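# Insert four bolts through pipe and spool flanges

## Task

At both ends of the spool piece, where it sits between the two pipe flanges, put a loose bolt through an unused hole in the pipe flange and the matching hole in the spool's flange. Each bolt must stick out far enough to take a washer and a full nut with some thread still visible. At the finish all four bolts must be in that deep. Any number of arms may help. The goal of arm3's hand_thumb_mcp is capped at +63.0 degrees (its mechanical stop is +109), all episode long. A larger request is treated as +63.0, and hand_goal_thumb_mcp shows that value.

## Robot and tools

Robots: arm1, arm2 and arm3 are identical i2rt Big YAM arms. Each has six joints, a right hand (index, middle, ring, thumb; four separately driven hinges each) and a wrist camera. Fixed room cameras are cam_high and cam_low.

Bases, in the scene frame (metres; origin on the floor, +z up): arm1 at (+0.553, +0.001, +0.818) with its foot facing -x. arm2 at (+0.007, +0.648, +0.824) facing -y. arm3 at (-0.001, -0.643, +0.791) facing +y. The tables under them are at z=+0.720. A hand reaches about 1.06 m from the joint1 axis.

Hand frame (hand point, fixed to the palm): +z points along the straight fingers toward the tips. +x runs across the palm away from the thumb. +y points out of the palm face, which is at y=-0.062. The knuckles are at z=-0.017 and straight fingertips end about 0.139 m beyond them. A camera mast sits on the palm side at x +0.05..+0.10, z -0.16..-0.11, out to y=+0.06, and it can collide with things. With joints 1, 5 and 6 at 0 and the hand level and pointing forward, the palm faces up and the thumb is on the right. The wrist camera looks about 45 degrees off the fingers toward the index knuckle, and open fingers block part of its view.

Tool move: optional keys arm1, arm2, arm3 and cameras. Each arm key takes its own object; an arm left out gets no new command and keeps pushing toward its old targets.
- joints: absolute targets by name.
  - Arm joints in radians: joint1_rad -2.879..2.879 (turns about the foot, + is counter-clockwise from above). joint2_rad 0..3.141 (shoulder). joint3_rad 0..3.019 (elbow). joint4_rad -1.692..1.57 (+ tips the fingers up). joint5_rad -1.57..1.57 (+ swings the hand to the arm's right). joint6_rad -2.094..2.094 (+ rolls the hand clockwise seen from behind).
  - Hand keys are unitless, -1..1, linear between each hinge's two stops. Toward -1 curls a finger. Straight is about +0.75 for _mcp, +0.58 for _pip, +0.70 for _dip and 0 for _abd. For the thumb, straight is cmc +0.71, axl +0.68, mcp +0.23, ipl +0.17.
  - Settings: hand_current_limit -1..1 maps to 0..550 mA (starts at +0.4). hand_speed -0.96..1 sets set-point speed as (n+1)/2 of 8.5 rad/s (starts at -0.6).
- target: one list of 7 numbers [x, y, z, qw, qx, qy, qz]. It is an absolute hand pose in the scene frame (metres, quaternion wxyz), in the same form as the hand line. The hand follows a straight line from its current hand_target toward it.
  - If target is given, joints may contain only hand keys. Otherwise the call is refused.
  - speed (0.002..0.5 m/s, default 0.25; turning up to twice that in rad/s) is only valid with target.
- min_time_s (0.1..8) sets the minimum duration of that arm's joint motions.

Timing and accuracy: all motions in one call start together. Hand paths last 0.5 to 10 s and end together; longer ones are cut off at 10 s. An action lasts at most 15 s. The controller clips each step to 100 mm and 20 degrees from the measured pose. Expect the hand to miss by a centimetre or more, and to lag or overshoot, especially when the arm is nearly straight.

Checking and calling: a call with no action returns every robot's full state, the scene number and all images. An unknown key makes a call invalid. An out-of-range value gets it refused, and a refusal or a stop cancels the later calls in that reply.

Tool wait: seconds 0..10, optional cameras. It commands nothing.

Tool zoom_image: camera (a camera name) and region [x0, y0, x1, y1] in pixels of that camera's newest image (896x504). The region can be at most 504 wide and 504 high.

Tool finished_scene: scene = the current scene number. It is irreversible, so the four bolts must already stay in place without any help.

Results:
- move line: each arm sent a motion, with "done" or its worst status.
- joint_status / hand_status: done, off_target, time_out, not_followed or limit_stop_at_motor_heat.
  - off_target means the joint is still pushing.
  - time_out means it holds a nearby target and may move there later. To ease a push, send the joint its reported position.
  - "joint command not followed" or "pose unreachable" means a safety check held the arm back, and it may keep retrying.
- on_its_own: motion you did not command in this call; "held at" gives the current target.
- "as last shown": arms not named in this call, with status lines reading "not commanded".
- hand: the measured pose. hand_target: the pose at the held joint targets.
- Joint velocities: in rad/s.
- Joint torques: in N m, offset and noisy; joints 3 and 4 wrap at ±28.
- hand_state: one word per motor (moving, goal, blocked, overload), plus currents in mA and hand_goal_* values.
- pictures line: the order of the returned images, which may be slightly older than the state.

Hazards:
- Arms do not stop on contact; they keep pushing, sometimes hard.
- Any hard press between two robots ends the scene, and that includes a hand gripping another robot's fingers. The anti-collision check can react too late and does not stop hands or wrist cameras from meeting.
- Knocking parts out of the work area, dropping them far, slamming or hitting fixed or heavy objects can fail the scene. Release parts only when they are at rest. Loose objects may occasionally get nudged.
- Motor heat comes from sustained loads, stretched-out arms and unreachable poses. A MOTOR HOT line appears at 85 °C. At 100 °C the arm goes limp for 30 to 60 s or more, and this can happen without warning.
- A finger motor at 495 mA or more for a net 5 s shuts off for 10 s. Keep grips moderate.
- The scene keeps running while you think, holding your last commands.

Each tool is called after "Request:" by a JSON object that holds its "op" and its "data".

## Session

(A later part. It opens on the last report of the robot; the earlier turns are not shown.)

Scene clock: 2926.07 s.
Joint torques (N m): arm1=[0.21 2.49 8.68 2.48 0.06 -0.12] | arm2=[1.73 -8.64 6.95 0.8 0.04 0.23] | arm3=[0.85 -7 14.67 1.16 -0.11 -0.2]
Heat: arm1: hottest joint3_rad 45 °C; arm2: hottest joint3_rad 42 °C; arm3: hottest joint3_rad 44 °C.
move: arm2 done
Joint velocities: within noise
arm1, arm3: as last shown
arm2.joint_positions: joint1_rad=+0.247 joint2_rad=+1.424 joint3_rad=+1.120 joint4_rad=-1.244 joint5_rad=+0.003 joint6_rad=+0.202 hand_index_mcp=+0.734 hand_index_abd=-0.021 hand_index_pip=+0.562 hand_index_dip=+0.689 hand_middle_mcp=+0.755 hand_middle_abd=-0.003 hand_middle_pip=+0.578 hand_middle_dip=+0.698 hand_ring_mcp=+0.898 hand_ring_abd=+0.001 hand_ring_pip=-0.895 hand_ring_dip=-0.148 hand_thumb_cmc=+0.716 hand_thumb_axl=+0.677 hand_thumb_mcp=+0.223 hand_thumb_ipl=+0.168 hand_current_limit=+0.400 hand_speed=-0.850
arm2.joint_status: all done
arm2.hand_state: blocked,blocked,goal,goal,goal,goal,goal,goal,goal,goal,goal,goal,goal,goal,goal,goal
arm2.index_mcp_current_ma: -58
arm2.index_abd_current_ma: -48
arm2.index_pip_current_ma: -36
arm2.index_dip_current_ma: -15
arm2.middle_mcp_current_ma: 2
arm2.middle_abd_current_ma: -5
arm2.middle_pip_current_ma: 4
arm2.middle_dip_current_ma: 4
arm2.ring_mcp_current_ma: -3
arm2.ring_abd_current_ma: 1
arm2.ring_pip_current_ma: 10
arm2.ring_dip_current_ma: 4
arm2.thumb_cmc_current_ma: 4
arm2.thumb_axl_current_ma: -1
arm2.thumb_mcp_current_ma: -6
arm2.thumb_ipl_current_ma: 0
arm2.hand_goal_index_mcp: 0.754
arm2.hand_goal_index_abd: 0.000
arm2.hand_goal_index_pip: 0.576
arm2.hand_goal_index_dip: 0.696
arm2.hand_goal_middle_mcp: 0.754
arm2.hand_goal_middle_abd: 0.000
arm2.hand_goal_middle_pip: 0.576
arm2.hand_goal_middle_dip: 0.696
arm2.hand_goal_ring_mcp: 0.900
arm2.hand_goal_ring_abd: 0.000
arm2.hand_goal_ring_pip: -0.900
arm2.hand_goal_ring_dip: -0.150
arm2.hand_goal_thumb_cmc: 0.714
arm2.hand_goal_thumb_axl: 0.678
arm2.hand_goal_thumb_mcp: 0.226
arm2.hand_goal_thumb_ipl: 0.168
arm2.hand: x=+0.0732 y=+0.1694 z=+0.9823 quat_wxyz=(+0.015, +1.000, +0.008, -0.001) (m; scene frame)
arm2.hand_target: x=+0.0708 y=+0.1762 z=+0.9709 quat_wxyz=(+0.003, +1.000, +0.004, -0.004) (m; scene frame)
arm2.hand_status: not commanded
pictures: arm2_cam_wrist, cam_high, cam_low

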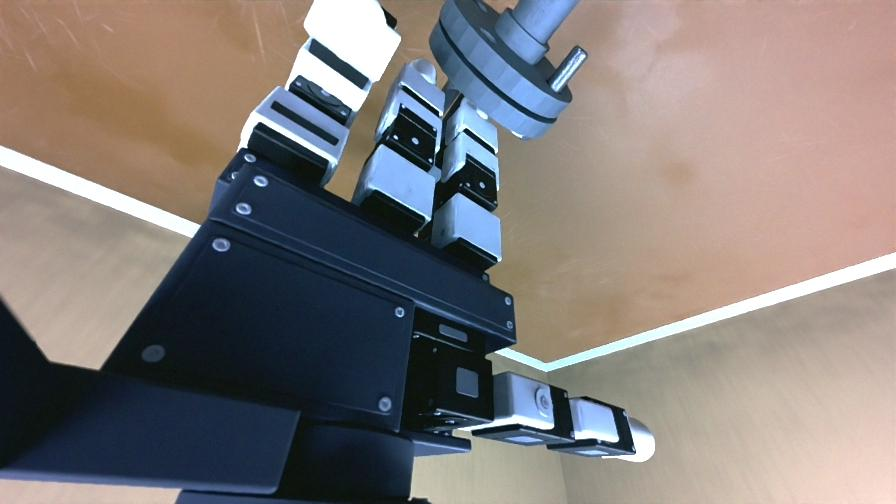

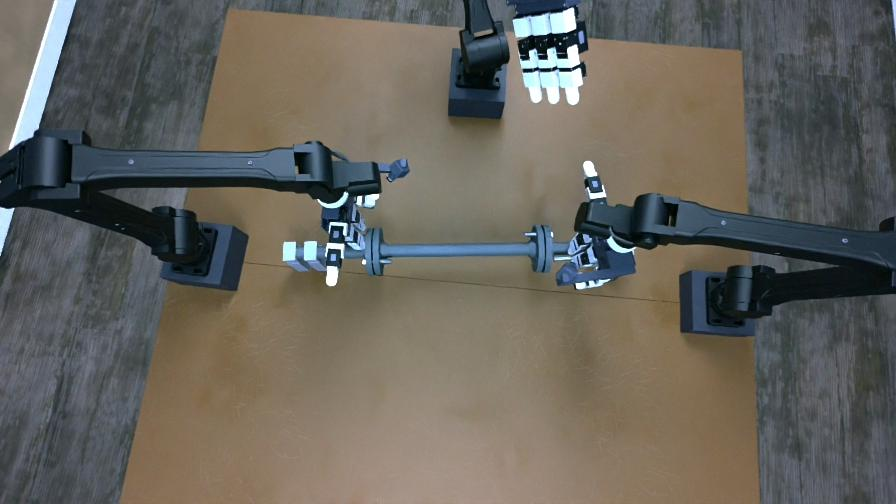

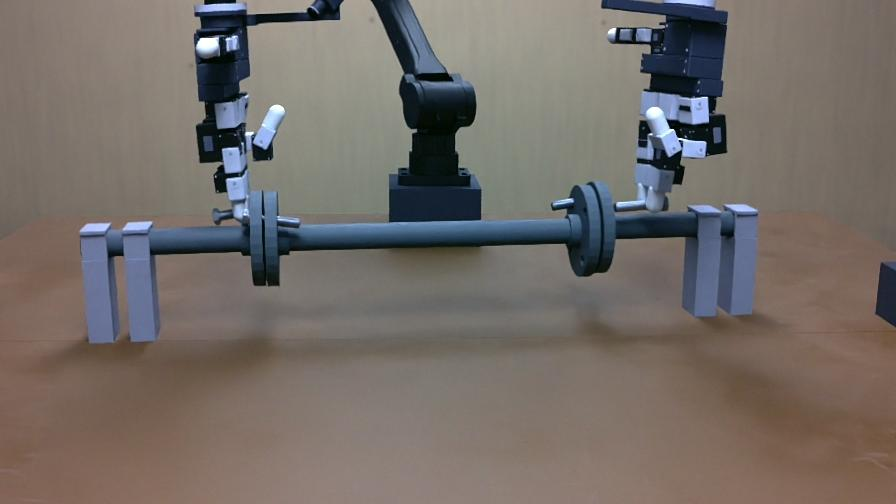

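Request:
{"op": "move", "data": {"arm2": {"joints":{"joint3_rad":1.192},"min_time_s":2}, "cameras": []}}

Request:
{"op": "move", "data": {"arm2": {"joints":{"joint4_rad":-1.299},"min_time_s":2}, "cameras": ["arm2_cam_wrist","cam_low","cam_high"]}}

Request:
{"op": "zoom_image", "data": {"camera": "cam_low", "region": [205, 180, 285, 240]}}

Request:
{"op": "zoom_image", "data": {"camera": "arm2_cam_wrist", "region": [400, 0, 600, 140]}}

Scene clock: 2968.37 s.
Joint torques (N m): arm1=[0.21 2.49 8.68 2.48 0.06 -0.12] | arm2=[1.73 -8.7 13.18 0.84 0.04 0.23] | arm3=[0.85 -7 14.67 1.17 -0.1 -0.2]
Heat: arm1: hottest joint3_rad 45 °C; arm2: hottest joint3_rad 40 °C; arm3: hottest joint3_rad 44 °C.
move: arm2 done
Joint velocities: within noise
arm1, arm3: as last shown
arm2.joint_positions: joint1_rad=+0.247 joint2_rad=+1.424 joint3_rad=+1.139 joint4_rad=-1.244 joint5_rad=+0.003 joint6_rad=+0.202 hand_index_mcp=+0.757 hand_index_abd=-0.002 hand_index_pip=+0.577 hand_index_dip=+0.696 hand_middle_mcp=+0.762 hand_middle_abd=-0.003 hand_middle_pip=+0.580 hand_middle_dip=+0.698 hand_ring_mcp=+0.898 hand_ring_abd=+0.001 hand_ring_pip=-0.895 hand_ring_dip=-0.148 hand_thumb_cmc=+0.716 hand_thumb_axl=+0.677 hand_thumb_mcp=+0.223 hand_thumb_ipl=+0.168 hand_current_limit=+0.400 hand_speed=-0.850
arm2.joint_status: all done
arm2.hand_state: goal,goal,goal,goal,goal,goal,goal,goal,goal,goal,goal,goal,goal,goal,goal,goal
arm2.index_mcp_current_ma: 5
arm2.index_abd_current_ma: -3
arm2.index_pip_current_ma: 2
arm2.index_dip_current_ma: 0
arm2.middle_mcp_current_ma: 18
arm2.middle_abd_current_ma: -5
arm2.middle_pip_current_ma: 8
arm2.middle_dip_current_ma: 4
arm2.ring_mcp_current_ma: -3
arm2.ring_abd_current_ma: 1
arm2.ring_pip_current_ma: 10
arm2.ring_dip_current_ma: 4
arm2.thumb_cmc_current_ma: 4
arm2.thumb_axl_current_ma: -1
arm2.thumb_mcp_current_ma: -6
arm2.thumb_ipl_current_ma: 0
arm2.hand_goal_index_mcp: 0.754
arm2.hand_goal_index_abd: 0.000
arm2.hand_goal_index_pip: 0.576
arm2.hand_goal_index_dip: 0.696
arm2.hand_goal_middle_mcp: 0.754
arm2.hand_goal_middle_abd: 0.000
arm2.hand_goal_middle_pip: 0.576
arm2.hand_goal_middle_dip: 0.696
arm2.hand_goal_ring_mcp: 0.900
arm2.hand_goal_ring_abd: 0.000
arm2.hand_goal_ring_pip: -0.900
arm2.hand_goal_ring_dip: -0.150
arm2.hand_goal_thumb_cmc: 0.714
arm2.hand_goal_thumb_axl: 0.678
arm2.hand_goal_thumb_mcp: 0.226
arm2.hand_goal_thumb_ipl: 0.168
arm2.hand: x=+0.0747 y=+0.1628 z=+0.9910 quat_wxyz=(+0.024, +1.000, +0.008, +0.001) (m; scene frame)
arm2.hand_target: x=+0.0780 y=+0.1451 z=+1.0130 quat_wxyz=(+0.048, +0.999, +0.004, +0.006) (m; scene frame)
arm2.hand_status: not commanded
pictures: none
No camera images: "cameras" was empty.

Scene clock: 2970.63 s.
Joint torques (N m): arm1=[0.15 2.49 8.68 2.48 0.06 -0.12] | arm2=[1.73 -8.64 12.62 0.29 0.04 0.23] | arm3=[0.91 -6.95 14.65 1.18 -0.11 -0.2]
Heat: arm1: hottest joint3_rad 45 °C; arm2: hottest joint3_rad 40 °C; arm3: hottest joint3_rad 44 °C.
move: arm2 done
Joint velocities: within noise
arm1, arm3: as last shown
arm2.joint_positions: joint1_rad=+0.247 joint2_rad=+1.424 joint3_rad=+1.145 joint4_rad=-1.290 joint5_rad=+0.003 joint6_rad=+0.202 hand_index_mcp=+0.755 hand_index_abd=-0.002 hand_index_pip=+0.577 hand_index_dip=+0.696 hand_middle_mcp=+0.755 hand_middle_abd=-0.003 hand_middle_pip=+0.578 hand_middle_dip=+0.698 hand_ring_mcp=+0.898 hand_ring_abd=+0.001 hand_ring_pip=-0.895 hand_ring_dip=-0.148 hand_thumb_cmc=+0.716 hand_thumb_axl=+0.677 hand_thumb_mcp=+0.223 hand_thumb_ipl=+0.168 hand_current_limit=+0.400 hand_speed=-0.850
arm2.joint_status: all done
arm2.hand_state: goal,goal,goal,goal,goal,goal,goal,goal,goal,goal,goal,goal,goal,goal,goal,goal
arm2.index_mcp_current_ma: 2
arm2.index_abd_current_ma: -3
arm2.index_pip_current_ma: 2
arm2.index_dip_current_ma: 0
arm2.middle_mcp_current_ma: 2
arm2.middle_abd_current_ma: -5
arm2.middle_pip_current_ma: 4
arm2.middle_dip_current_ma: 4
arm2.ring_mcp_current_ma: -3
arm2.ring_abd_current_ma: 1
arm2.ring_pip_current_ma: 10
arm2.ring_dip_current_ma: 4
arm2.thumb_cmc_current_ma: 4
arm2.thumb_axl_current_ma: -1
arm2.thumb_mcp_current_ma: -6
arm2.thumb_ipl_current_ma: 0
arm2.hand_goal_index_mcp: 0.754
arm2.hand_goal_index_abd: 0.000
arm2.hand_goal_index_pip: 0.576
arm2.hand_goal_index_dip: 0.696
arm2.hand_goal_middle_mcp: 0.754
arm2.hand_goal_middle_abd: 0.000
arm2.hand_goal_middle_pip: 0.576
arm2.hand_goal_middle_dip: 0.696
arm2.hand_goal_ring_mcp: 0.900
arm2.hand_goal_ring_abd: 0.000
arm2.hand_goal_ring_pip: -0.900
arm2.hand_goal_ring_dip: -0.150
arm2.hand_goal_thumb_cmc: 0.714
arm2.hand_goal_thumb_axl: 0.678
arm2.hand_goal_thumb_mcp: 0.226
arm2.hand_goal_thumb_ipl: 0.168
arm2.hand: x=+0.0727 y=+0.1716 z=+0.9899 quat_wxyz=(+0.005, +1.000, +0.008, -0.003) (m; scene frame)
arm2.hand_target: x=+0.0750 y=+0.1582 z=+1.0077 quat_wxyz=(+0.021, +1.000, +0.004, +0.000) (m; scene frame)
arm2.hand_status: not commanded
pictures: arm2_cam_wrist, cam_high, cam_low

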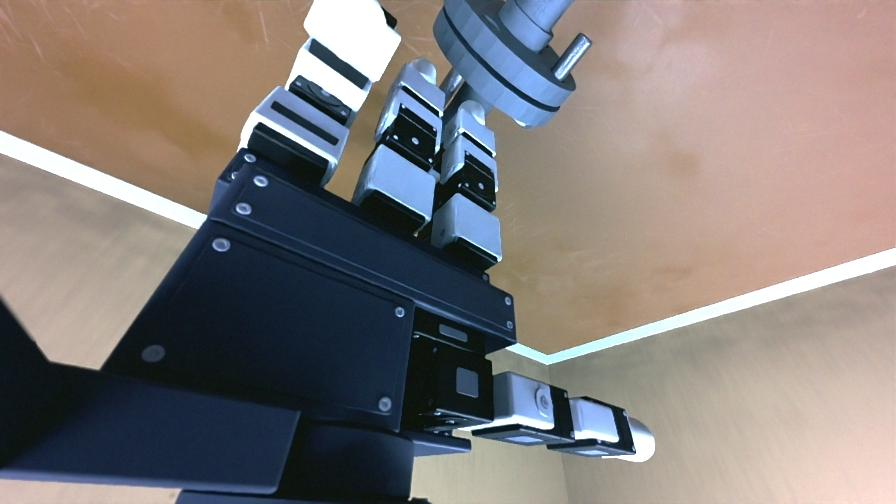

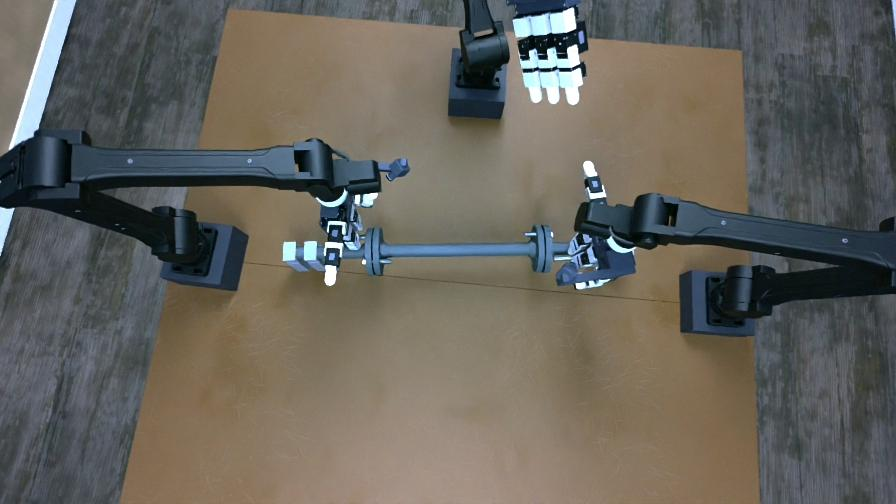

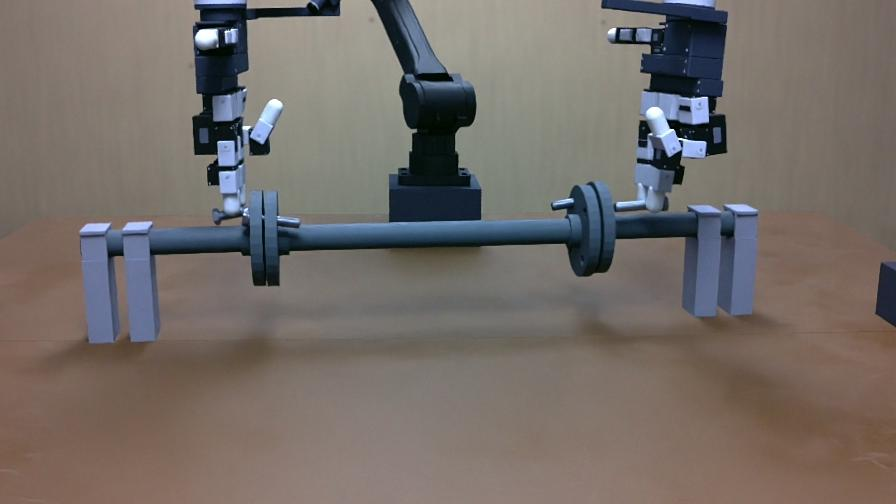

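Scaled by 6.300.

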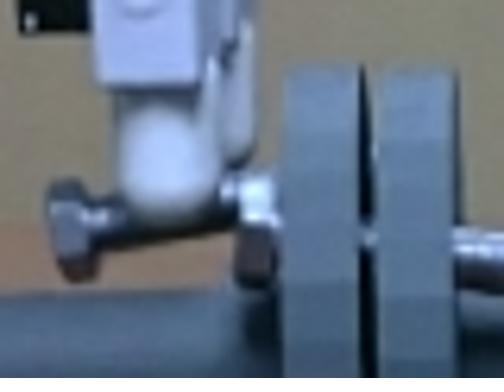

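Scaled by 2.520.

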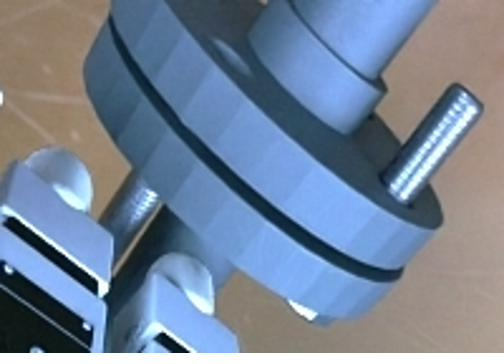

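Request:
{"op": "move", "data": {"arm2": {"joints":{"joint1_rad":0.262},"min_time_s":1}, "cameras": []}}

Request:
{"op": "move", "data": {"arm2": {"joints":{"joint2_rad":1.467},"min_time_s":2}, "cameras": ["arm2_cam_wrist","cam_low","cam_high"]}}

Request:
{"op": "zoom_image", "data": {"camera": "cam_low", "region": [205, 180, 285, 240]}}

Request:
{"op": "zoom_image", "data": {"camera": "arm2_cam_wrist", "region": [400, 0, 600, 140]}}

Scene clock: 2993.73 s.
Joint torques (N m): arm1=[0.15 2.49 8.68 2.47 0.06 -0.12] | arm2=[2.14 -8.64 12.6 0.29 0.04 0.23] | arm3=[0.85 -6.95 14.65 1.17 -0.11 -0.21]
Heat: arm1: hottest joint3_rad 45 °C; arm2: hottest joint3_rad 43 °C; arm3: hottest joint3_rad 44 °C.
move: arm2 done
Joint velocities: within noise
arm1, arm3: as last shown
arm2.joint_positions: joint1_rad=+0.255 joint2_rad=+1.424 joint3_rad=+1.145 joint4_rad=-1.290 joint5_rad=+0.003 joint6_rad=+0.202 hand_index_mcp=+0.755 hand_index_abd=-0.002 hand_index_pip=+0.577 hand_index_dip=+0.696 hand_middle_mcp=+0.755 hand_middle_abd=-0.003 hand_middle_pip=+0.578 hand_middle_dip=+0.698 hand_ring_mcp=+0.898 hand_ring_abd=+0.001 hand_ring_pip=-0.895 hand_ring_dip=-0.148 hand_thumb_cmc=+0.716 hand_thumb_axl=+0.677 hand_thumb_mcp=+0.223 hand_thumb_ipl=+0.168 hand_current_limit=+0.400 hand_speed=-0.850
arm2.joint_status: all done
arm2.hand_state: goal,goal,goal,goal,goal,goal,goal,goal,goal,goal,goal,goal,goal,goal,goal,goal
arm2.index_mcp_current_ma: 2
arm2.index_abd_current_ma: -3
arm2.index_pip_current_ma: 2
arm2.index_dip_current_ma: 0
arm2.middle_mcp_current_ma: 2
arm2.middle_abd_current_ma: -5
arm2.middle_pip_current_ma: 4
arm2.middle_dip_current_ma: 4
arm2.ring_mcp_current_ma: -3
arm2.ring_abd_current_ma: 1
arm2.ring_pip_current_ma: 10
arm2.ring_dip_current_ma: 4
arm2.thumb_cmc_current_ma: 4
arm2.thumb_axl_current_ma: -1
arm2.thumb_mcp_current_ma: -6
arm2.thumb_ipl_current_ma: 0
arm2.hand_goal_index_mcp: 0.754
arm2.hand_goal_index_abd: 0.000
arm2.hand_goal_index_pip: 0.576
arm2.hand_goal_index_dip: 0.696
arm2.hand_goal_middle_mcp: 0.754
arm2.hand_goal_middle_abd: 0.000
arm2.hand_goal_middle_pip: 0.576
arm2.hand_goal_middle_dip: 0.696
arm2.hand_goal_ring_mcp: 0.900
arm2.hand_goal_ring_abd: 0.000
arm2.hand_goal_ring_pip: -0.900
arm2.hand_goal_ring_dip: -0.150
arm2.hand_goal_thumb_cmc: 0.714
arm2.hand_goal_thumb_axl: 0.678
arm2.hand_goal_thumb_mcp: 0.226
arm2.hand_goal_thumb_ipl: 0.168
arm2.hand: x=+0.0765 y=+0.1721 z=+0.9899 quat_wxyz=(+0.005, +1.000, +0.012, -0.003) (m; scene frame)
arm2.hand_target: x=+0.0818 y=+0.1592 z=+1.0077 quat_wxyz=(+0.021, +1.000, +0.011, +0.000) (m; scene frame)
arm2.hand_status: not commanded
pictures: none
No camera images: "cameras" was empty.

Scene clock: 2996.03 s.
Joint torques (N m): arm1=[0.21 2.49 8.68 2.48 0.06 -0.12] | arm2=[2.2 -8.06 12.48 0.24 0.04 0.24] | arm3=[0.85 -7.06 14.68 1.18 -0.1 -0.21]
Heat: arm1: hottest joint3_rad 45 °C; arm2: hottest joint3_rad 44 °C; arm3: hottest joint3_rad 44 °C.
move: arm2 done
Joint velocities: within noise
arm1, arm3: as last shown
arm2.joint_positions: joint1_rad=+0.255 joint2_rad=+1.450 joint3_rad=+1.145 joint4_rad=-1.290 joint5_rad=+0.003 joint6_rad=+0.202 hand_index_mcp=+0.755 hand_index_abd=-0.002 hand_index_pip=+0.577 hand_index_dip=+0.696 hand_middle_mcp=+0.755 hand_middle_abd=-0.003 hand_middle_pip=+0.578 hand_middle_dip=+0.698 hand_ring_mcp=+0.898 hand_ring_abd=+0.001 hand_ring_pip=-0.895 hand_ring_dip=-0.148 hand_thumb_cmc=+0.716 hand_thumb_axl=+0.677 hand_thumb_mcp=+0.223 hand_thumb_ipl=+0.168 hand_current_limit=+0.400 hand_speed=-0.850
arm2.joint_status: all done
arm2.hand_state: goal,goal,goal,goal,goal,goal,goal,goal,goal,goal,goal,goal,goal,goal,goal,goal
arm2.index_mcp_current_ma: 2
arm2.index_abd_current_ma: -3
arm2.index_pip_current_ma: 2
arm2.index_dip_current_ma: 0
arm2.middle_mcp_current_ma: 2
arm2.middle_abd_current_ma: -5
arm2.middle_pip_current_ma: 4
arm2.middle_dip_current_ma: 4
arm2.ring_mcp_current_ma: -3
arm2.ring_abd_current_ma: 1
arm2.ring_pip_current_ma: 10
arm2.ring_dip_current_ma: 4
arm2.thumb_cmc_current_ma: 4
arm2.thumb_axl_current_ma: -1
arm2.thumb_mcp_current_ma: -6
arm2.thumb_ipl_current_ma: 0
arm2.hand_goal_index_mcp: 0.754
arm2.hand_goal_index_abd: 0.000
arm2.hand_goal_index_pip: 0.576
arm2.hand_goal_index_dip: 0.696
arm2.hand_goal_middle_mcp: 0.754
arm2.hand_goal_middle_abd: 0.000
arm2.hand_goal_middle_pip: 0.576
arm2.hand_goal_middle_dip: 0.696
arm2.hand_goal_ring_mcp: 0.900
arm2.hand_goal_ring_abd: 0.000
arm2.hand_goal_ring_pip: -0.900
arm2.hand_goal_ring_dip: -0.150
arm2.hand_goal_thumb_cmc: 0.714
arm2.hand_goal_thumb_axl: 0.678
arm2.hand_goal_thumb_mcp: 0.226
arm2.hand_goal_thumb_ipl: 0.168
arm2.hand: x=+0.0766 y=+0.1714 z=+0.9781 quat_wxyz=(-0.007, +1.000, +0.012, -0.005) (m; scene frame)
arm2.hand_target: x=+0.0821 y=+0.1576 z=+0.9904 quat_wxyz=(+0.003, +1.000, +0.011, -0.004) (m; scene frame)
arm2.hand_status: not commanded
pictures: arm2_cam_wrist, cam_high, cam_low

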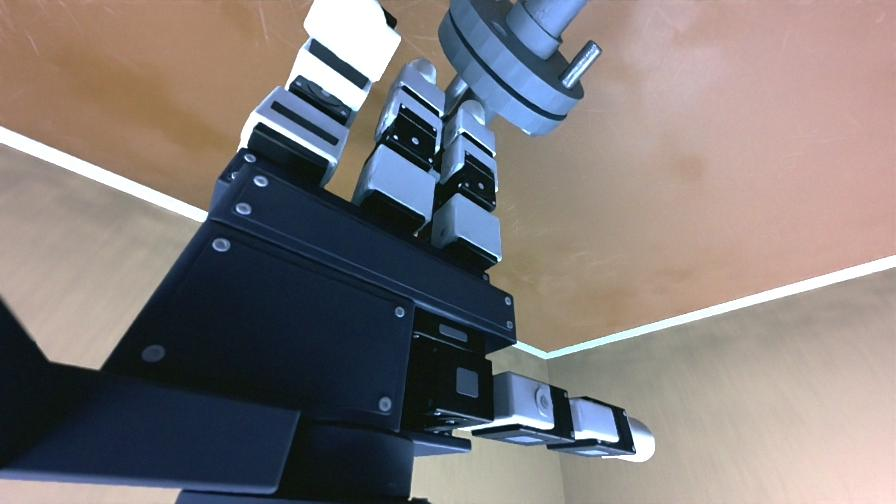

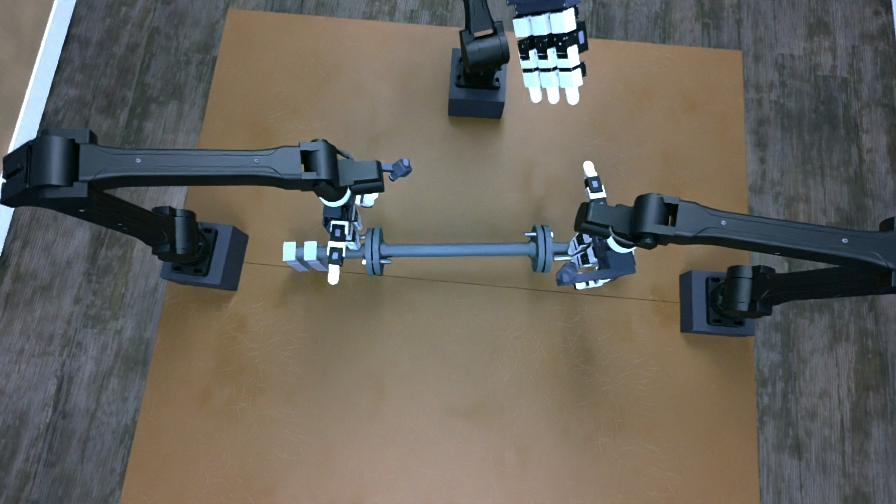

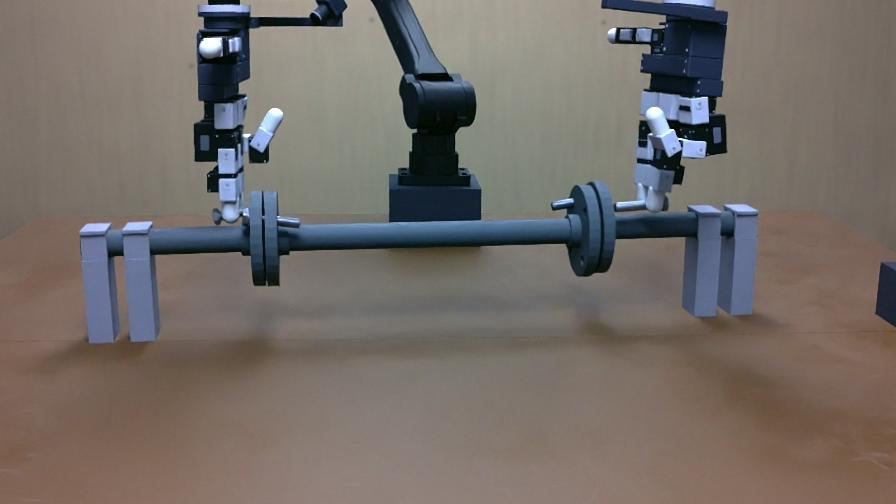

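Scaled by 6.300.

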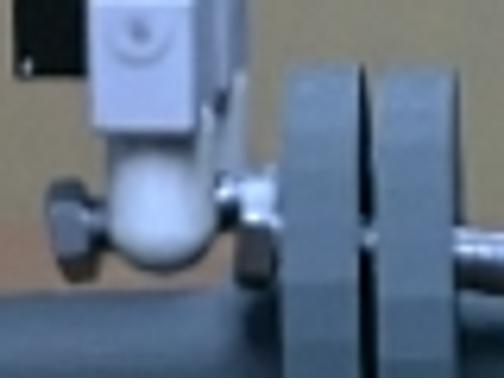

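Scaled by 2.520.

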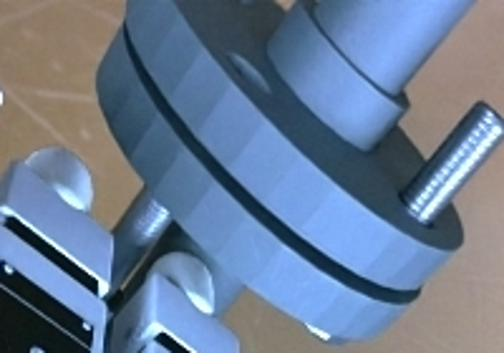

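Request:
{"op": "move", "data": {"arm2": {"joints":{"joint2_rad":1.479},"min_time_s":1}, "cameras": ["arm2_cam_wrist","cam_low","cam_high"]}}

Request:
{"op": "zoom_image", "data": {"camera": "cam_low", "region": [205, 180, 285, 240]}}

Scene clock: 3002.10 s.
Joint torques (N m): arm1=[0.21 2.49 8.68 2.47 0.06 -0.12] | arm2=[2.2 -8.06 12.29 0.21 0.04 0.24] | arm3=[0.79 -6.95 14.67 1.16 -0.1 -0.2]
Heat: arm1: hottest joint3_rad 45 °C; arm2: hottest joint3_rad 44 °C; arm3: hottest joint3_rad 44 °C.
move: arm2 done
Joint velocities: within noise
arm1, arm3: as last shown
arm2.joint_positions: joint1_rad=+0.255 joint2_rad=+1.460 joint3_rad=+1.147 joint4_rad=-1.290 joint5_rad=+0.003 joint6_rad=+0.202 hand_index_mcp=+0.755 hand_index_abd=-0.002 hand_index_pip=+0.577 hand_index_dip=+0.696 hand_middle_mcp=+0.755 hand_middle_abd=-0.003 hand_middle_pip=+0.578 hand_middle_dip=+0.698 hand_ring_mcp=+0.898 hand_ring_abd=+0.001 hand_ring_pip=-0.895 hand_ring_dip=-0.148 hand_thumb_cmc=+0.716 hand_thumb_axl=+0.677 hand_thumb_mcp=+0.223 hand_thumb_ipl=+0.168 hand_current_limit=+0.400 hand_speed=-0.850
arm2.joint_status: all done
arm2.hand_state: goal,goal,goal,goal,goal,goal,goal,goal,goal,goal,goal,goal,goal,goal,goal,goal
arm2.index_mcp_current_ma: 2
arm2.index_abd_current_ma: -3
arm2.index_pip_current_ma: 2
arm2.index_dip_current_ma: 0
arm2.middle_mcp_current_ma: 1
arm2.middle_abd_current_ma: -5
arm2.middle_pip_current_ma: 4
arm2.middle_dip_current_ma: 4
arm2.ring_mcp_current_ma: -3
arm2.ring_abd_current_ma: 1
arm2.ring_pip_current_ma: 10
arm2.ring_dip_current_ma: 4
arm2.thumb_cmc_current_ma: 4
arm2.thumb_axl_current_ma: -1
arm2.thumb_mcp_current_ma: -6
arm2.thumb_ipl_current_ma: 0
arm2.hand_goal_index_mcp: 0.754
arm2.hand_goal_index_abd: 0.000
arm2.hand_goal_index_pip: 0.576
arm2.hand_goal_index_dip: 0.696
arm2.hand_goal_middle_mcp: 0.754
arm2.hand_goal_middle_abd: 0.000
arm2.hand_goal_middle_pip: 0.576
arm2.hand_goal_middle_dip: 0.696
arm2.hand_goal_ring_mcp: 0.900
arm2.hand_goal_ring_abd: 0.000
arm2.hand_goal_ring_pip: -0.900
arm2.hand_goal_ring_dip: -0.150
arm2.hand_goal_thumb_cmc: 0.714
arm2.hand_goal_thumb_axl: 0.678
arm2.hand_goal_thumb_mcp: 0.226
arm2.hand_goal_thumb_ipl: 0.168
arm2.hand: x=+0.0768 y=+0.1705 z=+0.9744 quat_wxyz=(-0.011, +1.000, +0.012, -0.006) (m; scene frame)
arm2.hand_target: x=+0.0822 y=+0.1571 z=+0.9847 quat_wxyz=(-0.003, +1.000, +0.011, -0.005) (m; scene frame)
arm2.hand_status: not commanded
pictures: arm2_cam_wrist, cam_high, cam_low

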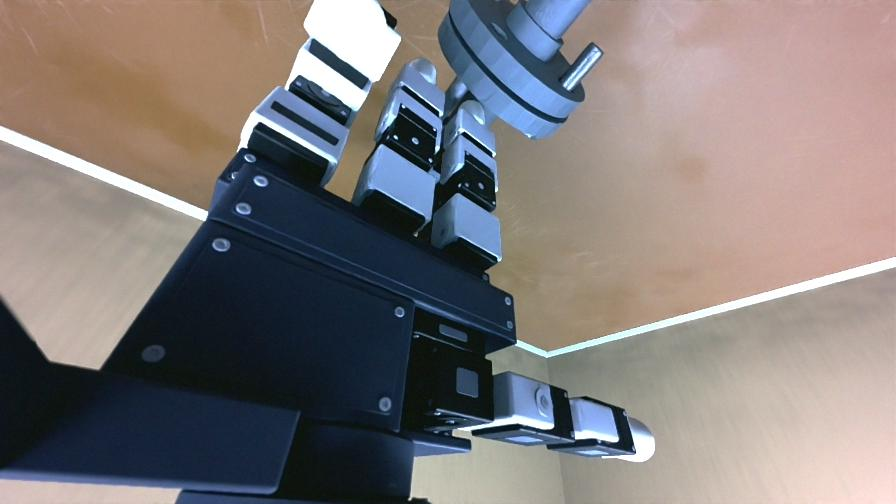

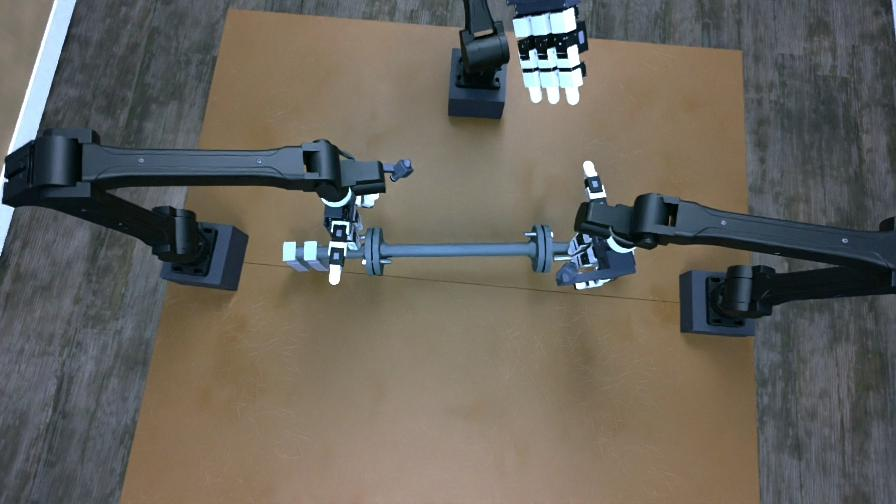

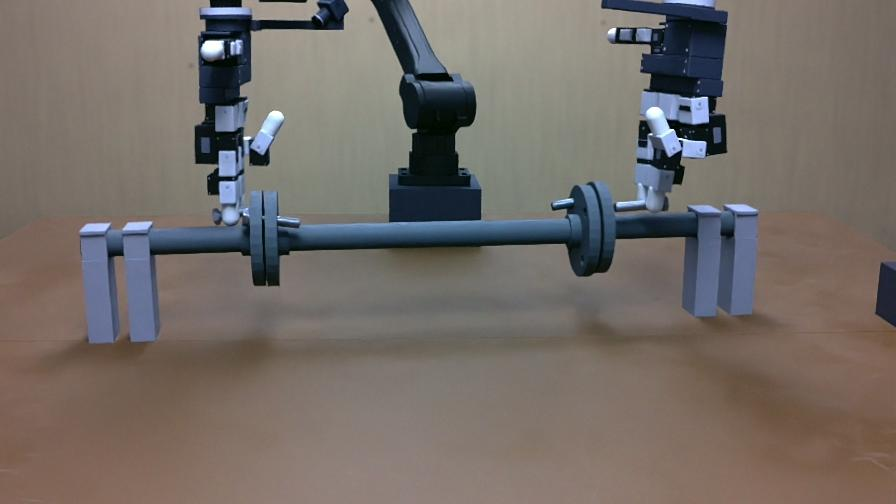

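Scaled by 6.300.

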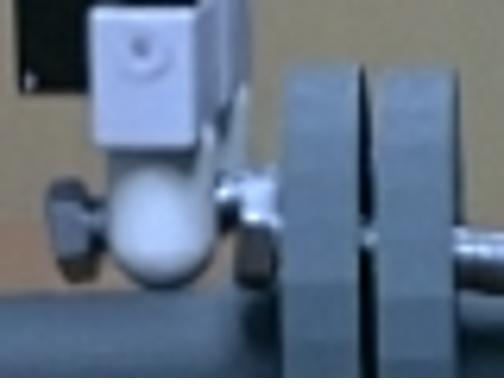

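Request:
{"op": "move", "data": {"arm2": {"joints":{"hand_index_abd":-0.2,"hand_middle_abd":0.2}}}}

Request:
{"op": "move", "data": {"arm2": {"joints":{"joint1_rad":0.237},"min_time_s":1}, "cameras": ["arm2_cam_wrist","cam_low","cam_high"]}}

Request:
{"op": "zoom_image", "data": {"camera": "cam_low", "region": [205, 180, 285, 240]}}

Request:
{"op": "zoom_image", "data": {"camera": "arm2_cam_wrist", "region": [400, 0, 600, 140]}}

Scene clock: 3016.37 s.
Joint torques (N m): arm1=[0.15 2.43 8.68 2.48 0.06 -0.12] | arm2=[2.2 -8.12 12.29 0.21 0.01 0.23] | arm3=[0.91 -7 14.67 1.17 -0.1 -0.2]
Heat: arm1: hottest joint3_rad 45 °C; arm2: hottest joint3_rad 43 °C; arm3: hottest joint3_rad 44 °C.
move: arm2 off_target
Joint velocities: within noise
arm1.joint_positions: joint1_rad=+0.351 joint2_rad=+0.611 joint3_rad=+1.333 joint4_rad=-1.370 joint5_rad=-0.067 joint6_rad=+1.161 hand_index_mcp=+0.753 hand_index_abd=+0.000 hand_index_pip=+0.577 hand_index_dip=+0.696 hand_middle_mcp=+0.753 hand_middle_abd=+0.000 hand_middle_pip=+0.577 hand_middle_dip=+0.696 hand_ring_mcp=+0.753 hand_ring_abd=+0.000 hand_ring_pip=+0.577 hand_ring_dip=+0.696 hand_thumb_cmc=+0.714 hand_thumb_axl=+0.677 hand_thumb_mcp=+0.225 hand_thumb_ipl=+0.168 hand_current_limit=+0.400 hand_speed=-0.600
arm1.joint_status: not commanded
arm1.hand_state: goal,goal,goal,goal,goal,goal,goal,goal,goal,goal,goal,goal,goal,goal,goal,goal
arm1.index_mcp_current_ma: 0
arm1.index_abd_current_ma: 0
arm1.index_pip_current_ma: 0
arm1.index_dip_current_ma: 0
arm1.middle_mcp_current_ma: 0
arm1.middle_abd_current_ma: 0
arm1.middle_pip_current_ma: 0
arm1.middle_dip_current_ma: 0
arm1.ring_mcp_current_ma: 0
arm1.ring_abd_current_ma: 0
arm1.ring_pip_current_ma: 0
arm1.ring_dip_current_ma: 0
arm1.thumb_cmc_current_ma: 0
arm1.thumb_axl_current_ma: 0
arm1.thumb_mcp_current_ma: 0
arm1.thumb_ipl_current_ma: 0
arm1.hand_goal_index_mcp: 0.754
arm1.hand_goal_index_abd: 0.000
arm1.hand_goal_index_pip: 0.576
arm1.hand_goal_index_dip: 0.696
arm1.hand_goal_middle_mcp: 0.754
arm1.hand_goal_middle_abd: 0.000
arm1.hand_goal_middle_pip: 0.576
arm1.hand_goal_middle_dip: 0.696
arm1.hand_goal_ring_mcp: 0.754
arm1.hand_goal_ring_abd: 0.000
arm1.hand_goal_ring_pip: 0.576
arm1.hand_goal_ring_dip: 0.696
arm1.hand_goal_thumb_cmc: 0.714
arm1.hand_goal_thumb_axl: 0.678
arm1.hand_goal_thumb_mcp: 0.226
arm1.hand_goal_thumb_ipl: 0.168
arm1.hand: x=+0.2935 y=-0.0272 z=+1.3305 quat_wxyz=(+0.441, +0.361, -0.821, +0.019) (m; scene frame)
arm1.hand_target: x=+0.2953 y=-0.0266 z=+1.3425 quat_wxyz=(+0.453, +0.360, -0.816, +0.019) (m; scene frame)
arm1.hand_status: not commanded
arm2.joint_positions: joint1_rad=+0.255 joint2_rad=+1.461 joint3_rad=+1.147 joint4_rad=-1.290 joint5_rad=+0.004 joint6_rad=+0.202 hand_index_mcp=+0.755 hand_index_abd=-0.071 hand_index_pip=+0.577 hand_index_dip=+0.696 hand_middle_mcp=+0.755 hand_middle_abd=+0.083 hand_middle_pip=+0.578 hand_middle_dip=+0.698 hand_ring_mcp=+0.898 hand_ring_abd=+0.001 hand_ring_pip=-0.895 hand_ring_dip=-0.148 hand_thumb_cmc=+0.716 hand_thumb_axl=+0.677 hand_thumb_mcp=+0.223 hand_thumb_ipl=+0.168 hand_current_limit=+0.400 hand_speed=-0.850
arm2.joint_status: hand_index_abd off_target (ended at -0.071, target -0.200); hand_middle_abd off_target (ended at +0.083, target +0.200)
arm2.hand_state: goal,blocked,goal,goal,goal,blocked,goal,goal,goal,goal,goal,goal,goal,goal,goal,goal
arm2.index_mcp_current_ma: 1
arm2.index_abd_current_ma: 385
arm2.index_pip_current_ma: 2
arm2.index_dip_current_ma: 0
arm2.middle_mcp_current_ma: 1
arm2.middle_abd_current_ma: -385
arm2.middle_pip_current_ma: 4
arm2.middle_dip_current_ma: 4
arm2.ring_mcp_current_ma: -3
arm2.ring_abd_current_ma: 1
arm2.ring_pip_current_ma: 10
arm2.ring_dip_current_ma: 4
arm2.thumb_cmc_current_ma: 4
arm2.thumb_axl_current_ma: -1
arm2.thumb_mcp_current_ma: -6
arm2.thumb_ipl_current_ma: 0
arm2.hand_goal_index_mcp: 0.754
arm2.hand_goal_index_abd: -0.200
arm2.hand_goal_index_pip: 0.576
arm2.hand_goal_index_dip: 0.696
arm2.hand_goal_middle_mcp: 0.754
arm2.hand_goal_middle_abd: 0.200
arm2.hand_goal_middle_pip: 0.576
arm2.hand_goal_middle_dip: 0.696
arm2.hand_goal_ring_mcp: 0.900
arm2.hand_goal_ring_abd: 0.000
arm2.hand_goal_ring_pip: -0.900
arm2.hand_goal_ring_dip: -0.150
arm2.hand_goal_thumb_cmc: 0.714
arm2.hand_goal_thumb_axl: 0.678
arm2.hand_goal_thumb_mcp: 0.226
arm2.hand_goal_thumb_ipl: 0.168
arm2.hand: x=+0.0767 y=+0.1704 z=+0.9739 quat_wxyz=(-0.012, +1.000, +0.012, -0.007) (m; scene frame)
arm2.hand_target: x=+0.0822 y=+0.1571 z=+0.9847 quat_wxyz=(-0.003, +1.000, +0.011, -0.005) (m; scene frame)
arm2.hand_status: not commanded
arm3.joint_positions: joint1_rad=-0.160 joint2_rad=+1.252 joint3_rad=+1.079 joint4_rad=-1.299 joint5_rad=-0.047 joint6_rad=-0.417 hand_index_mcp=+0.761 hand_index_abd=-0.066 hand_index_pip=+0.579 hand_index_dip=+0.696 hand_middle_mcp=+0.743 hand_middle_abd=+0.093 hand_middle_pip=+0.571 hand_middle_dip=+0.695 hand_ring_mcp=+0.902 hand_ring_abd=+0.004 hand_ring_pip=-0.892 hand_ring_dip=-0.147 hand_thumb_cmc=+0.715 hand_thumb_axl=+0.677 hand_thumb_mcp=+0.223 hand_thumb_ipl=+0.168 hand_current_limit=+0.400 hand_speed=-0.850
arm3.joint_status: not commanded
arm3.hand_state: goal,blocked,goal,goal,goal,blocked,goal,goal,goal,goal,goal,goal,goal,goal,goal,goal
arm3.index_mcp_current_ma: 1
arm3.index_abd_current_ma: 230
arm3.index_pip_current_ma: 0
arm3.index_dip_current_ma: 0
arm3.middle_mcp_current_ma: -4
arm3.middle_abd_current_ma: -152
arm3.middle_pip_current_ma: -1
arm3.middle_dip_current_ma: 0
arm3.ring_mcp_current_ma: 0
arm3.ring_abd_current_ma: 0
arm3.ring_pip_current_ma: 2
arm3.ring_dip_current_ma: 0
arm3.thumb_cmc_current_ma: 0
arm3.thumb_axl_current_ma: 0
arm3.thumb_mcp_current_ma: 0
arm3.thumb_ipl_current_ma: 0
arm3.hand_goal_index_mcp: 0.754
arm3.hand_goal_index_abd: -0.200
arm3.hand_goal_index_pip: 0.576
arm3.hand_goal_index_dip: 0.696
arm3.hand_goal_middle_mcp: 0.754
arm3.hand_goal_middle_abd: 0.200
arm3.hand_goal_middle_pip: 0.576
arm3.hand_goal_middle_dip: 0.696
arm3.hand_goal_ring_mcp: 0.900
arm3.hand_goal_ring_abd: 0.000
arm3.hand_goal_ring_pip: -0.900
arm3.hand_goal_ring_dip: -0.150
arm3.hand_goal_thumb_cmc: 0.714
arm3.hand_goal_thumb_axl: 0.678
arm3.hand_goal_thumb_mcp: 0.226
arm3.hand_goal_thumb_ipl: 0.168
arm3.hand: x=+0.0464 y=-0.1904 z=+1.0010 quat_wxyz=(-0.009, -0.134, +0.989, +0.055) (m; scene frame)
arm3.hand_target: x=+0.0430 y=-0.1674 z=+1.0281 quat_wxyz=(-0.001, -0.147, +0.985, +0.087) (m; scene frame)
arm3.hand_status: not commanded
pictures: none

Scene clock: 3017.67 s.
Joint torques (N m): arm1=[0.21 2.43 8.68 2.48 0.07 -0.12] | arm2=[0.85 -8.23 12.29 0.21 0.1 0.23] | arm3=[0.91 -6.95 14.65 1.17 -0.1 -0.21]
Heat: arm1: hottest joint3_rad 45 °C; arm2: hottest joint3_rad 43 °C; arm3: hottest joint3_rad 44 °C.
move: arm2 done
Joint velocities: within noise
arm1, arm3: as last shown
arm2.joint_positions: joint1_rad=+0.248 joint2_rad=+1.462 joint3_rad=+1.147 joint4_rad=-1.290 joint5_rad=+0.002 joint6_rad=+0.202 hand_index_mcp=+0.753 hand_index_abd=-0.071 hand_index_pip=+0.577 hand_index_dip=+0.696 hand_middle_mcp=+0.758 hand_middle_abd=+0.083 hand_middle_pip=+0.578 hand_middle_dip=+0.698 hand_ring_mcp=+0.898 hand_ring_abd=+0.001 hand_ring_pip=-0.895 hand_ring_dip=-0.148 hand_thumb_cmc=+0.716 hand_thumb_axl=+0.677 hand_thumb_mcp=+0.223 hand_thumb_ipl=+0.168 hand_current_limit=+0.400 hand_speed=-0.850
arm2.joint_status: all done
arm2.hand_state: goal,blocked,goal,goal,goal,blocked,goal,goal,goal,goal,goal,goal,goal,goal,goal,goal
arm2.index_mcp_current_ma: -2
arm2.index_abd_current_ma: 385
arm2.index_pip_current_ma: 1
arm2.index_dip_current_ma: 0
arm2.middle_mcp_current_ma: 7
arm2.middle_abd_current_ma: -385
arm2.middle_pip_current_ma: 4
arm2.middle_dip_current_ma: 4
arm2.ring_mcp_current_ma: -3
arm2.ring_abd_current_ma: 1
arm2.ring_pip_current_ma: 10
arm2.ring_dip_current_ma: 4
arm2.thumb_cmc_current_ma: 4
arm2.thumb_axl_current_ma: -1
arm2.thumb_mcp_current_ma: -6
arm2.thumb_ipl_current_ma: 0
arm2.hand_goal_index_mcp: 0.754
arm2.hand_goal_index_abd: -0.200
arm2.hand_goal_index_pip: 0.576
arm2.hand_goal_index_dip: 0.696
arm2.hand_goal_middle_mcp: 0.754
arm2.hand_goal_middle_abd: 0.200
arm2.hand_goal_middle_pip: 0.576
arm2.hand_goal_middle_dip: 0.696
arm2.hand_goal_ring_mcp: 0.900
arm2.hand_goal_ring_abd: 0.000
arm2.hand_goal_ring_pip: -0.900
arm2.hand_goal_ring_dip: -0.150
arm2.hand_goal_thumb_cmc: 0.714
arm2.hand_goal_thumb_axl: 0.678
arm2.hand_goal_thumb_mcp: 0.226
arm2.hand_goal_thumb_ipl: 0.168
arm2.hand: x=+0.0734 y=+0.1700 z=+0.9733 quat_wxyz=(-0.012, +1.000, +0.009, -0.006) (m; scene frame)
arm2.hand_target: x=+0.0699 y=+0.1554 z=+0.9847 quat_wxyz=(-0.003, +1.000, -0.002, -0.005) (m; scene frame)
arm2.hand_status: not commanded
pictures: arm2_cam_wrist, cam_high, cam_low

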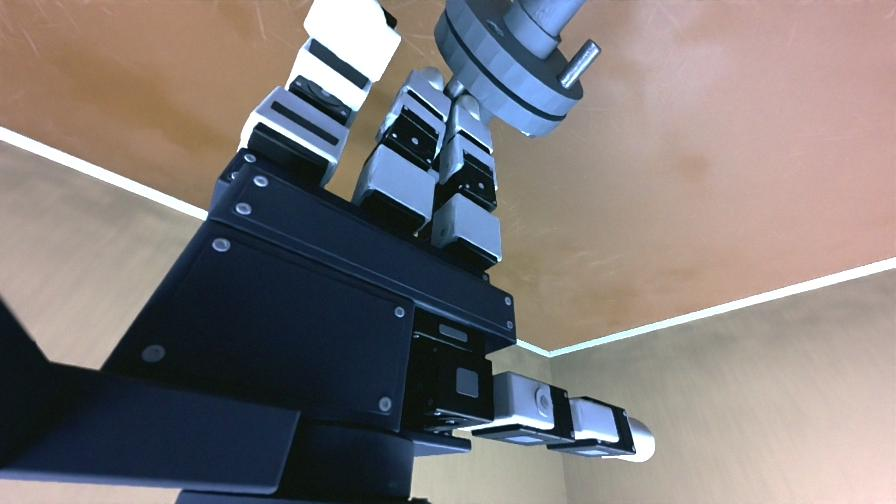

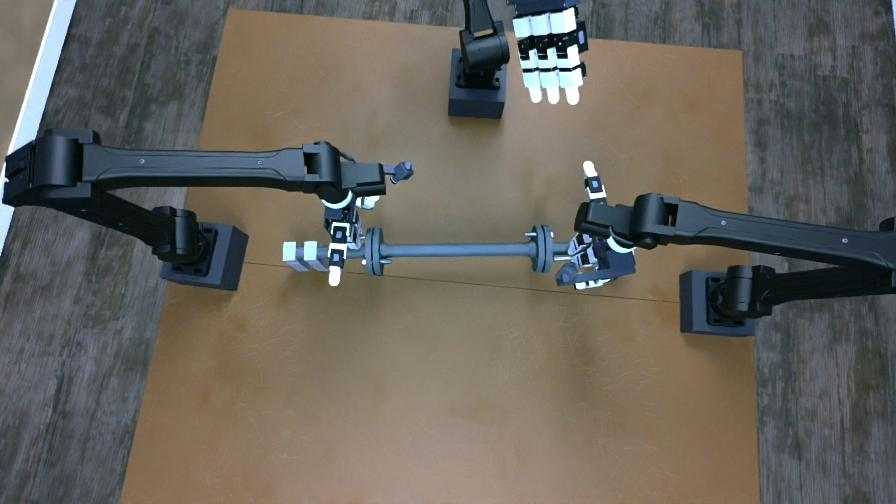

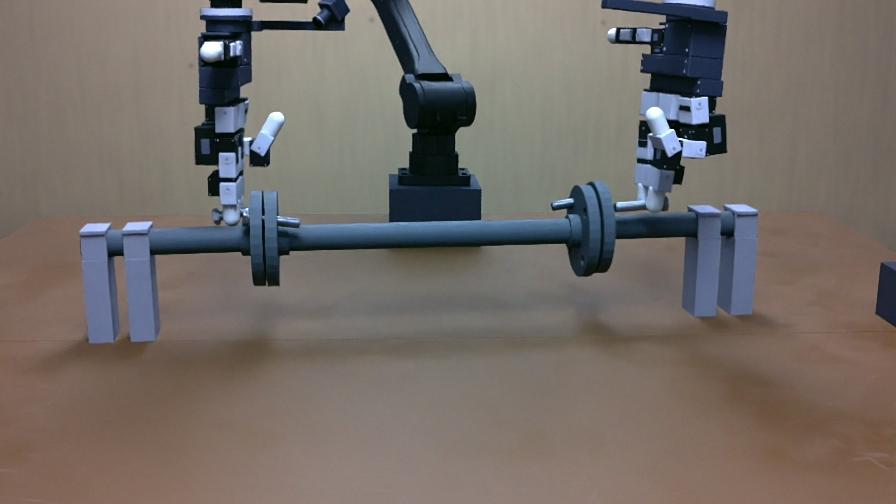

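Scaled by 6.300.

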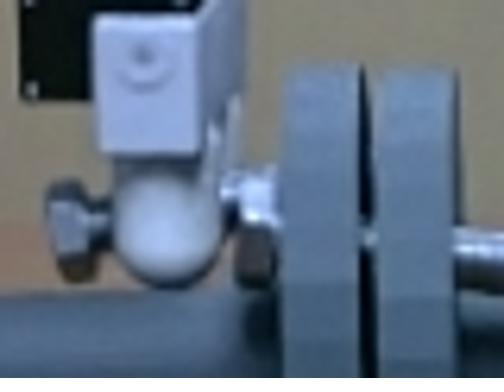

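Scaled by 2.520.

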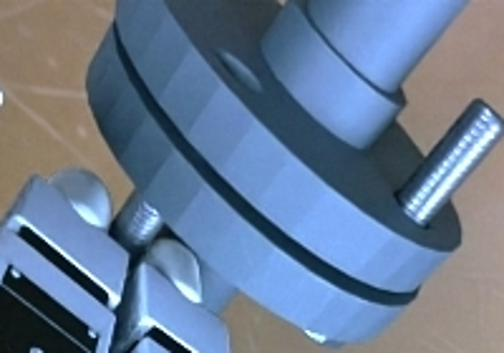

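Request:
{"op": "move", "data": {"arm2": {"joints":{"joint3_rad":1.217,"joint4_rad":-1.314},"min_time_s":2}, "cameras": ["arm2_cam_wrist","cam_low","cam_high"]}}

Request:
{"op": "zoom_image", "data": {"camera": "cam_low", "region": [205, 180, 285, 240]}}

Scene clock: 3029.83 s.
Joint torques (N m): arm1=[0.15 2.49 8.68 2.47 0.07 -0.12] | arm2=[1.08 -8.47 12.72 0.23 0.1 0.23] | arm3=[0.91 -7 14.68 1.17 -0.11 -0.2]
Heat: arm1: hottest joint3_rad 45 °C; arm2: hottest joint3_rad 43 °C; arm3: hottest joint3_rad 44 °C.
move: arm2 done
Joint velocities: within noise
arm1, arm3: as last shown
arm2.joint_positions: joint1_rad=+0.245 joint2_rad=+1.464 joint3_rad=+1.167 joint4_rad=-1.305 joint5_rad=+0.002 joint6_rad=+0.202 hand_index_mcp=+0.751 hand_index_abd=-0.071 hand_index_pip=+0.576 hand_index_dip=+0.696 hand_middle_mcp=+0.758 hand_middle_abd=+0.083 hand_middle_pip=+0.578 hand_middle_dip=+0.698 hand_ring_mcp=+0.898 hand_ring_abd=+0.001 hand_ring_pip=-0.895 hand_ring_dip=-0.148 hand_thumb_cmc=+0.716 hand_thumb_axl=+0.677 hand_thumb_mcp=+0.223 hand_thumb_ipl=+0.168 hand_current_limit=+0.400 hand_speed=-0.850
arm2.joint_status: all done
arm2.hand_state: goal,blocked,goal,goal,goal,blocked,goal,goal,goal,goal,goal,goal,goal,goal,goal,goal
arm2.index_mcp_current_ma: -5
arm2.index_abd_current_ma: 385
arm2.index_pip_current_ma: 0
arm2.index_dip_current_ma: 0
arm2.middle_mcp_current_ma: 8
arm2.middle_abd_current_ma: -385
arm2.middle_pip_current_ma: 4
arm2.middle_dip_current_ma: 4
arm2.ring_mcp_current_ma: -3
arm2.ring_abd_current_ma: 1
arm2.ring_pip_current_ma: 10
arm2.ring_dip_current_ma: 4
arm2.thumb_cmc_current_ma: 3
arm2.thumb_axl_current_ma: -1
arm2.thumb_mcp_current_ma: -6
arm2.thumb_ipl_current_ma: 0
arm2.hand_goal_index_mcp: 0.754
arm2.hand_goal_index_abd: -0.200
arm2.hand_goal_index_pip: 0.576
arm2.hand_goal_index_dip: 0.696
arm2.hand_goal_middle_mcp: 0.754
arm2.hand_goal_middle_abd: 0.200
arm2.hand_goal_middle_pip: 0.576
arm2.hand_goal_middle_dip: 0.696
arm2.hand_goal_ring_mcp: 0.900
arm2.hand_goal_ring_abd: 0.000
arm2.hand_goal_ring_pip: -0.900
arm2.hand_goal_ring_dip: -0.150
arm2.hand_goal_thumb_cmc: 0.714
arm2.hand_goal_thumb_axl: 0.678
arm2.hand_goal_thumb_mcp: 0.226
arm2.hand_goal_thumb_ipl: 0.168
arm2.hand: x=+0.0729 y=+0.1664 z=+0.9800 quat_wxyz=(-0.011, +1.000, +0.007, -0.006) (m; scene frame)
arm2.hand_target: x=+0.0710 y=+0.1507 z=+0.9947 quat_wxyz=(+0.002, +1.000, -0.002, -0.004) (m; scene frame)
arm2.hand_status: not commanded
pictures: arm2_cam_wrist, cam_high, cam_low

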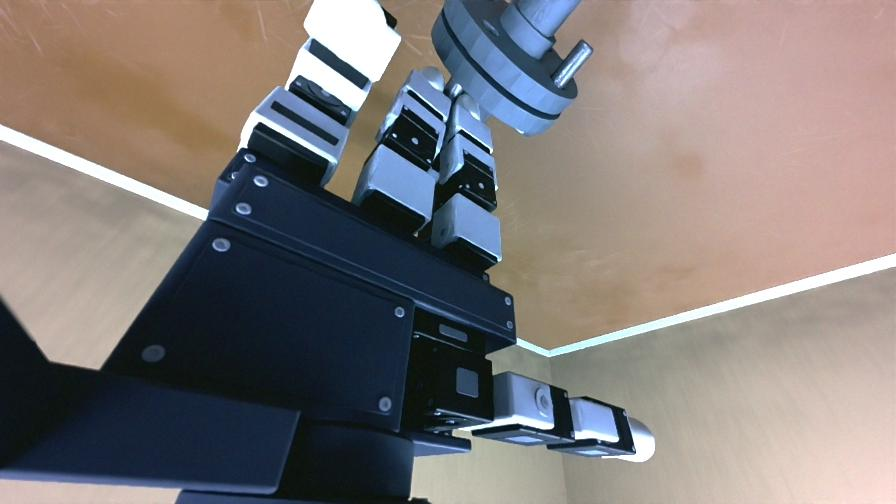

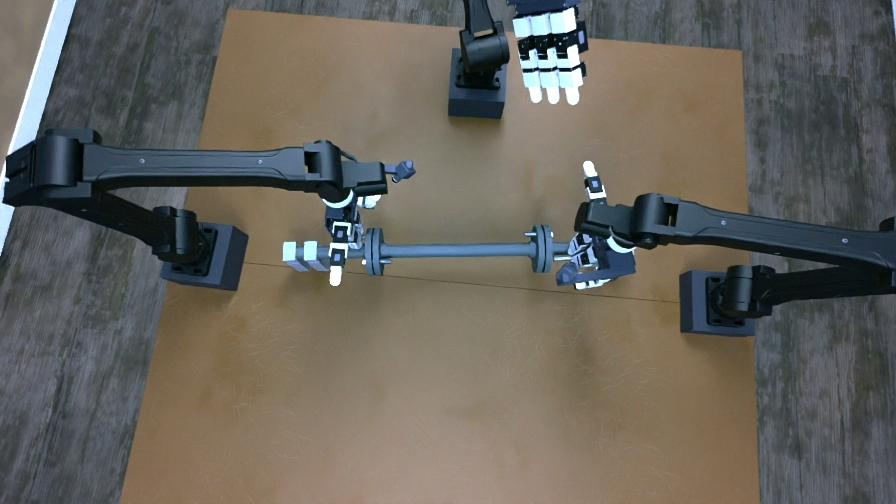

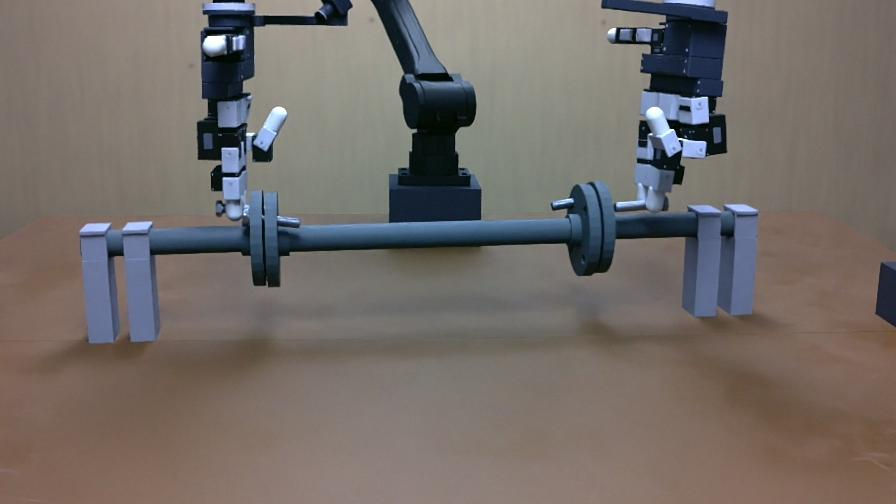

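Scaled by 6.300.

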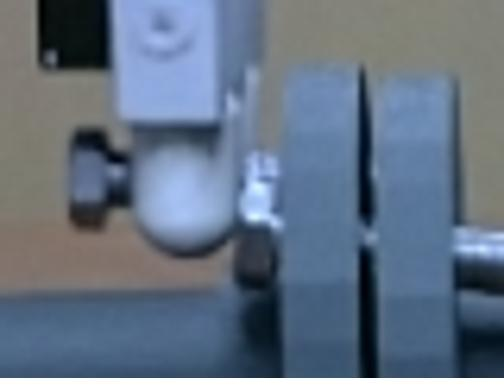

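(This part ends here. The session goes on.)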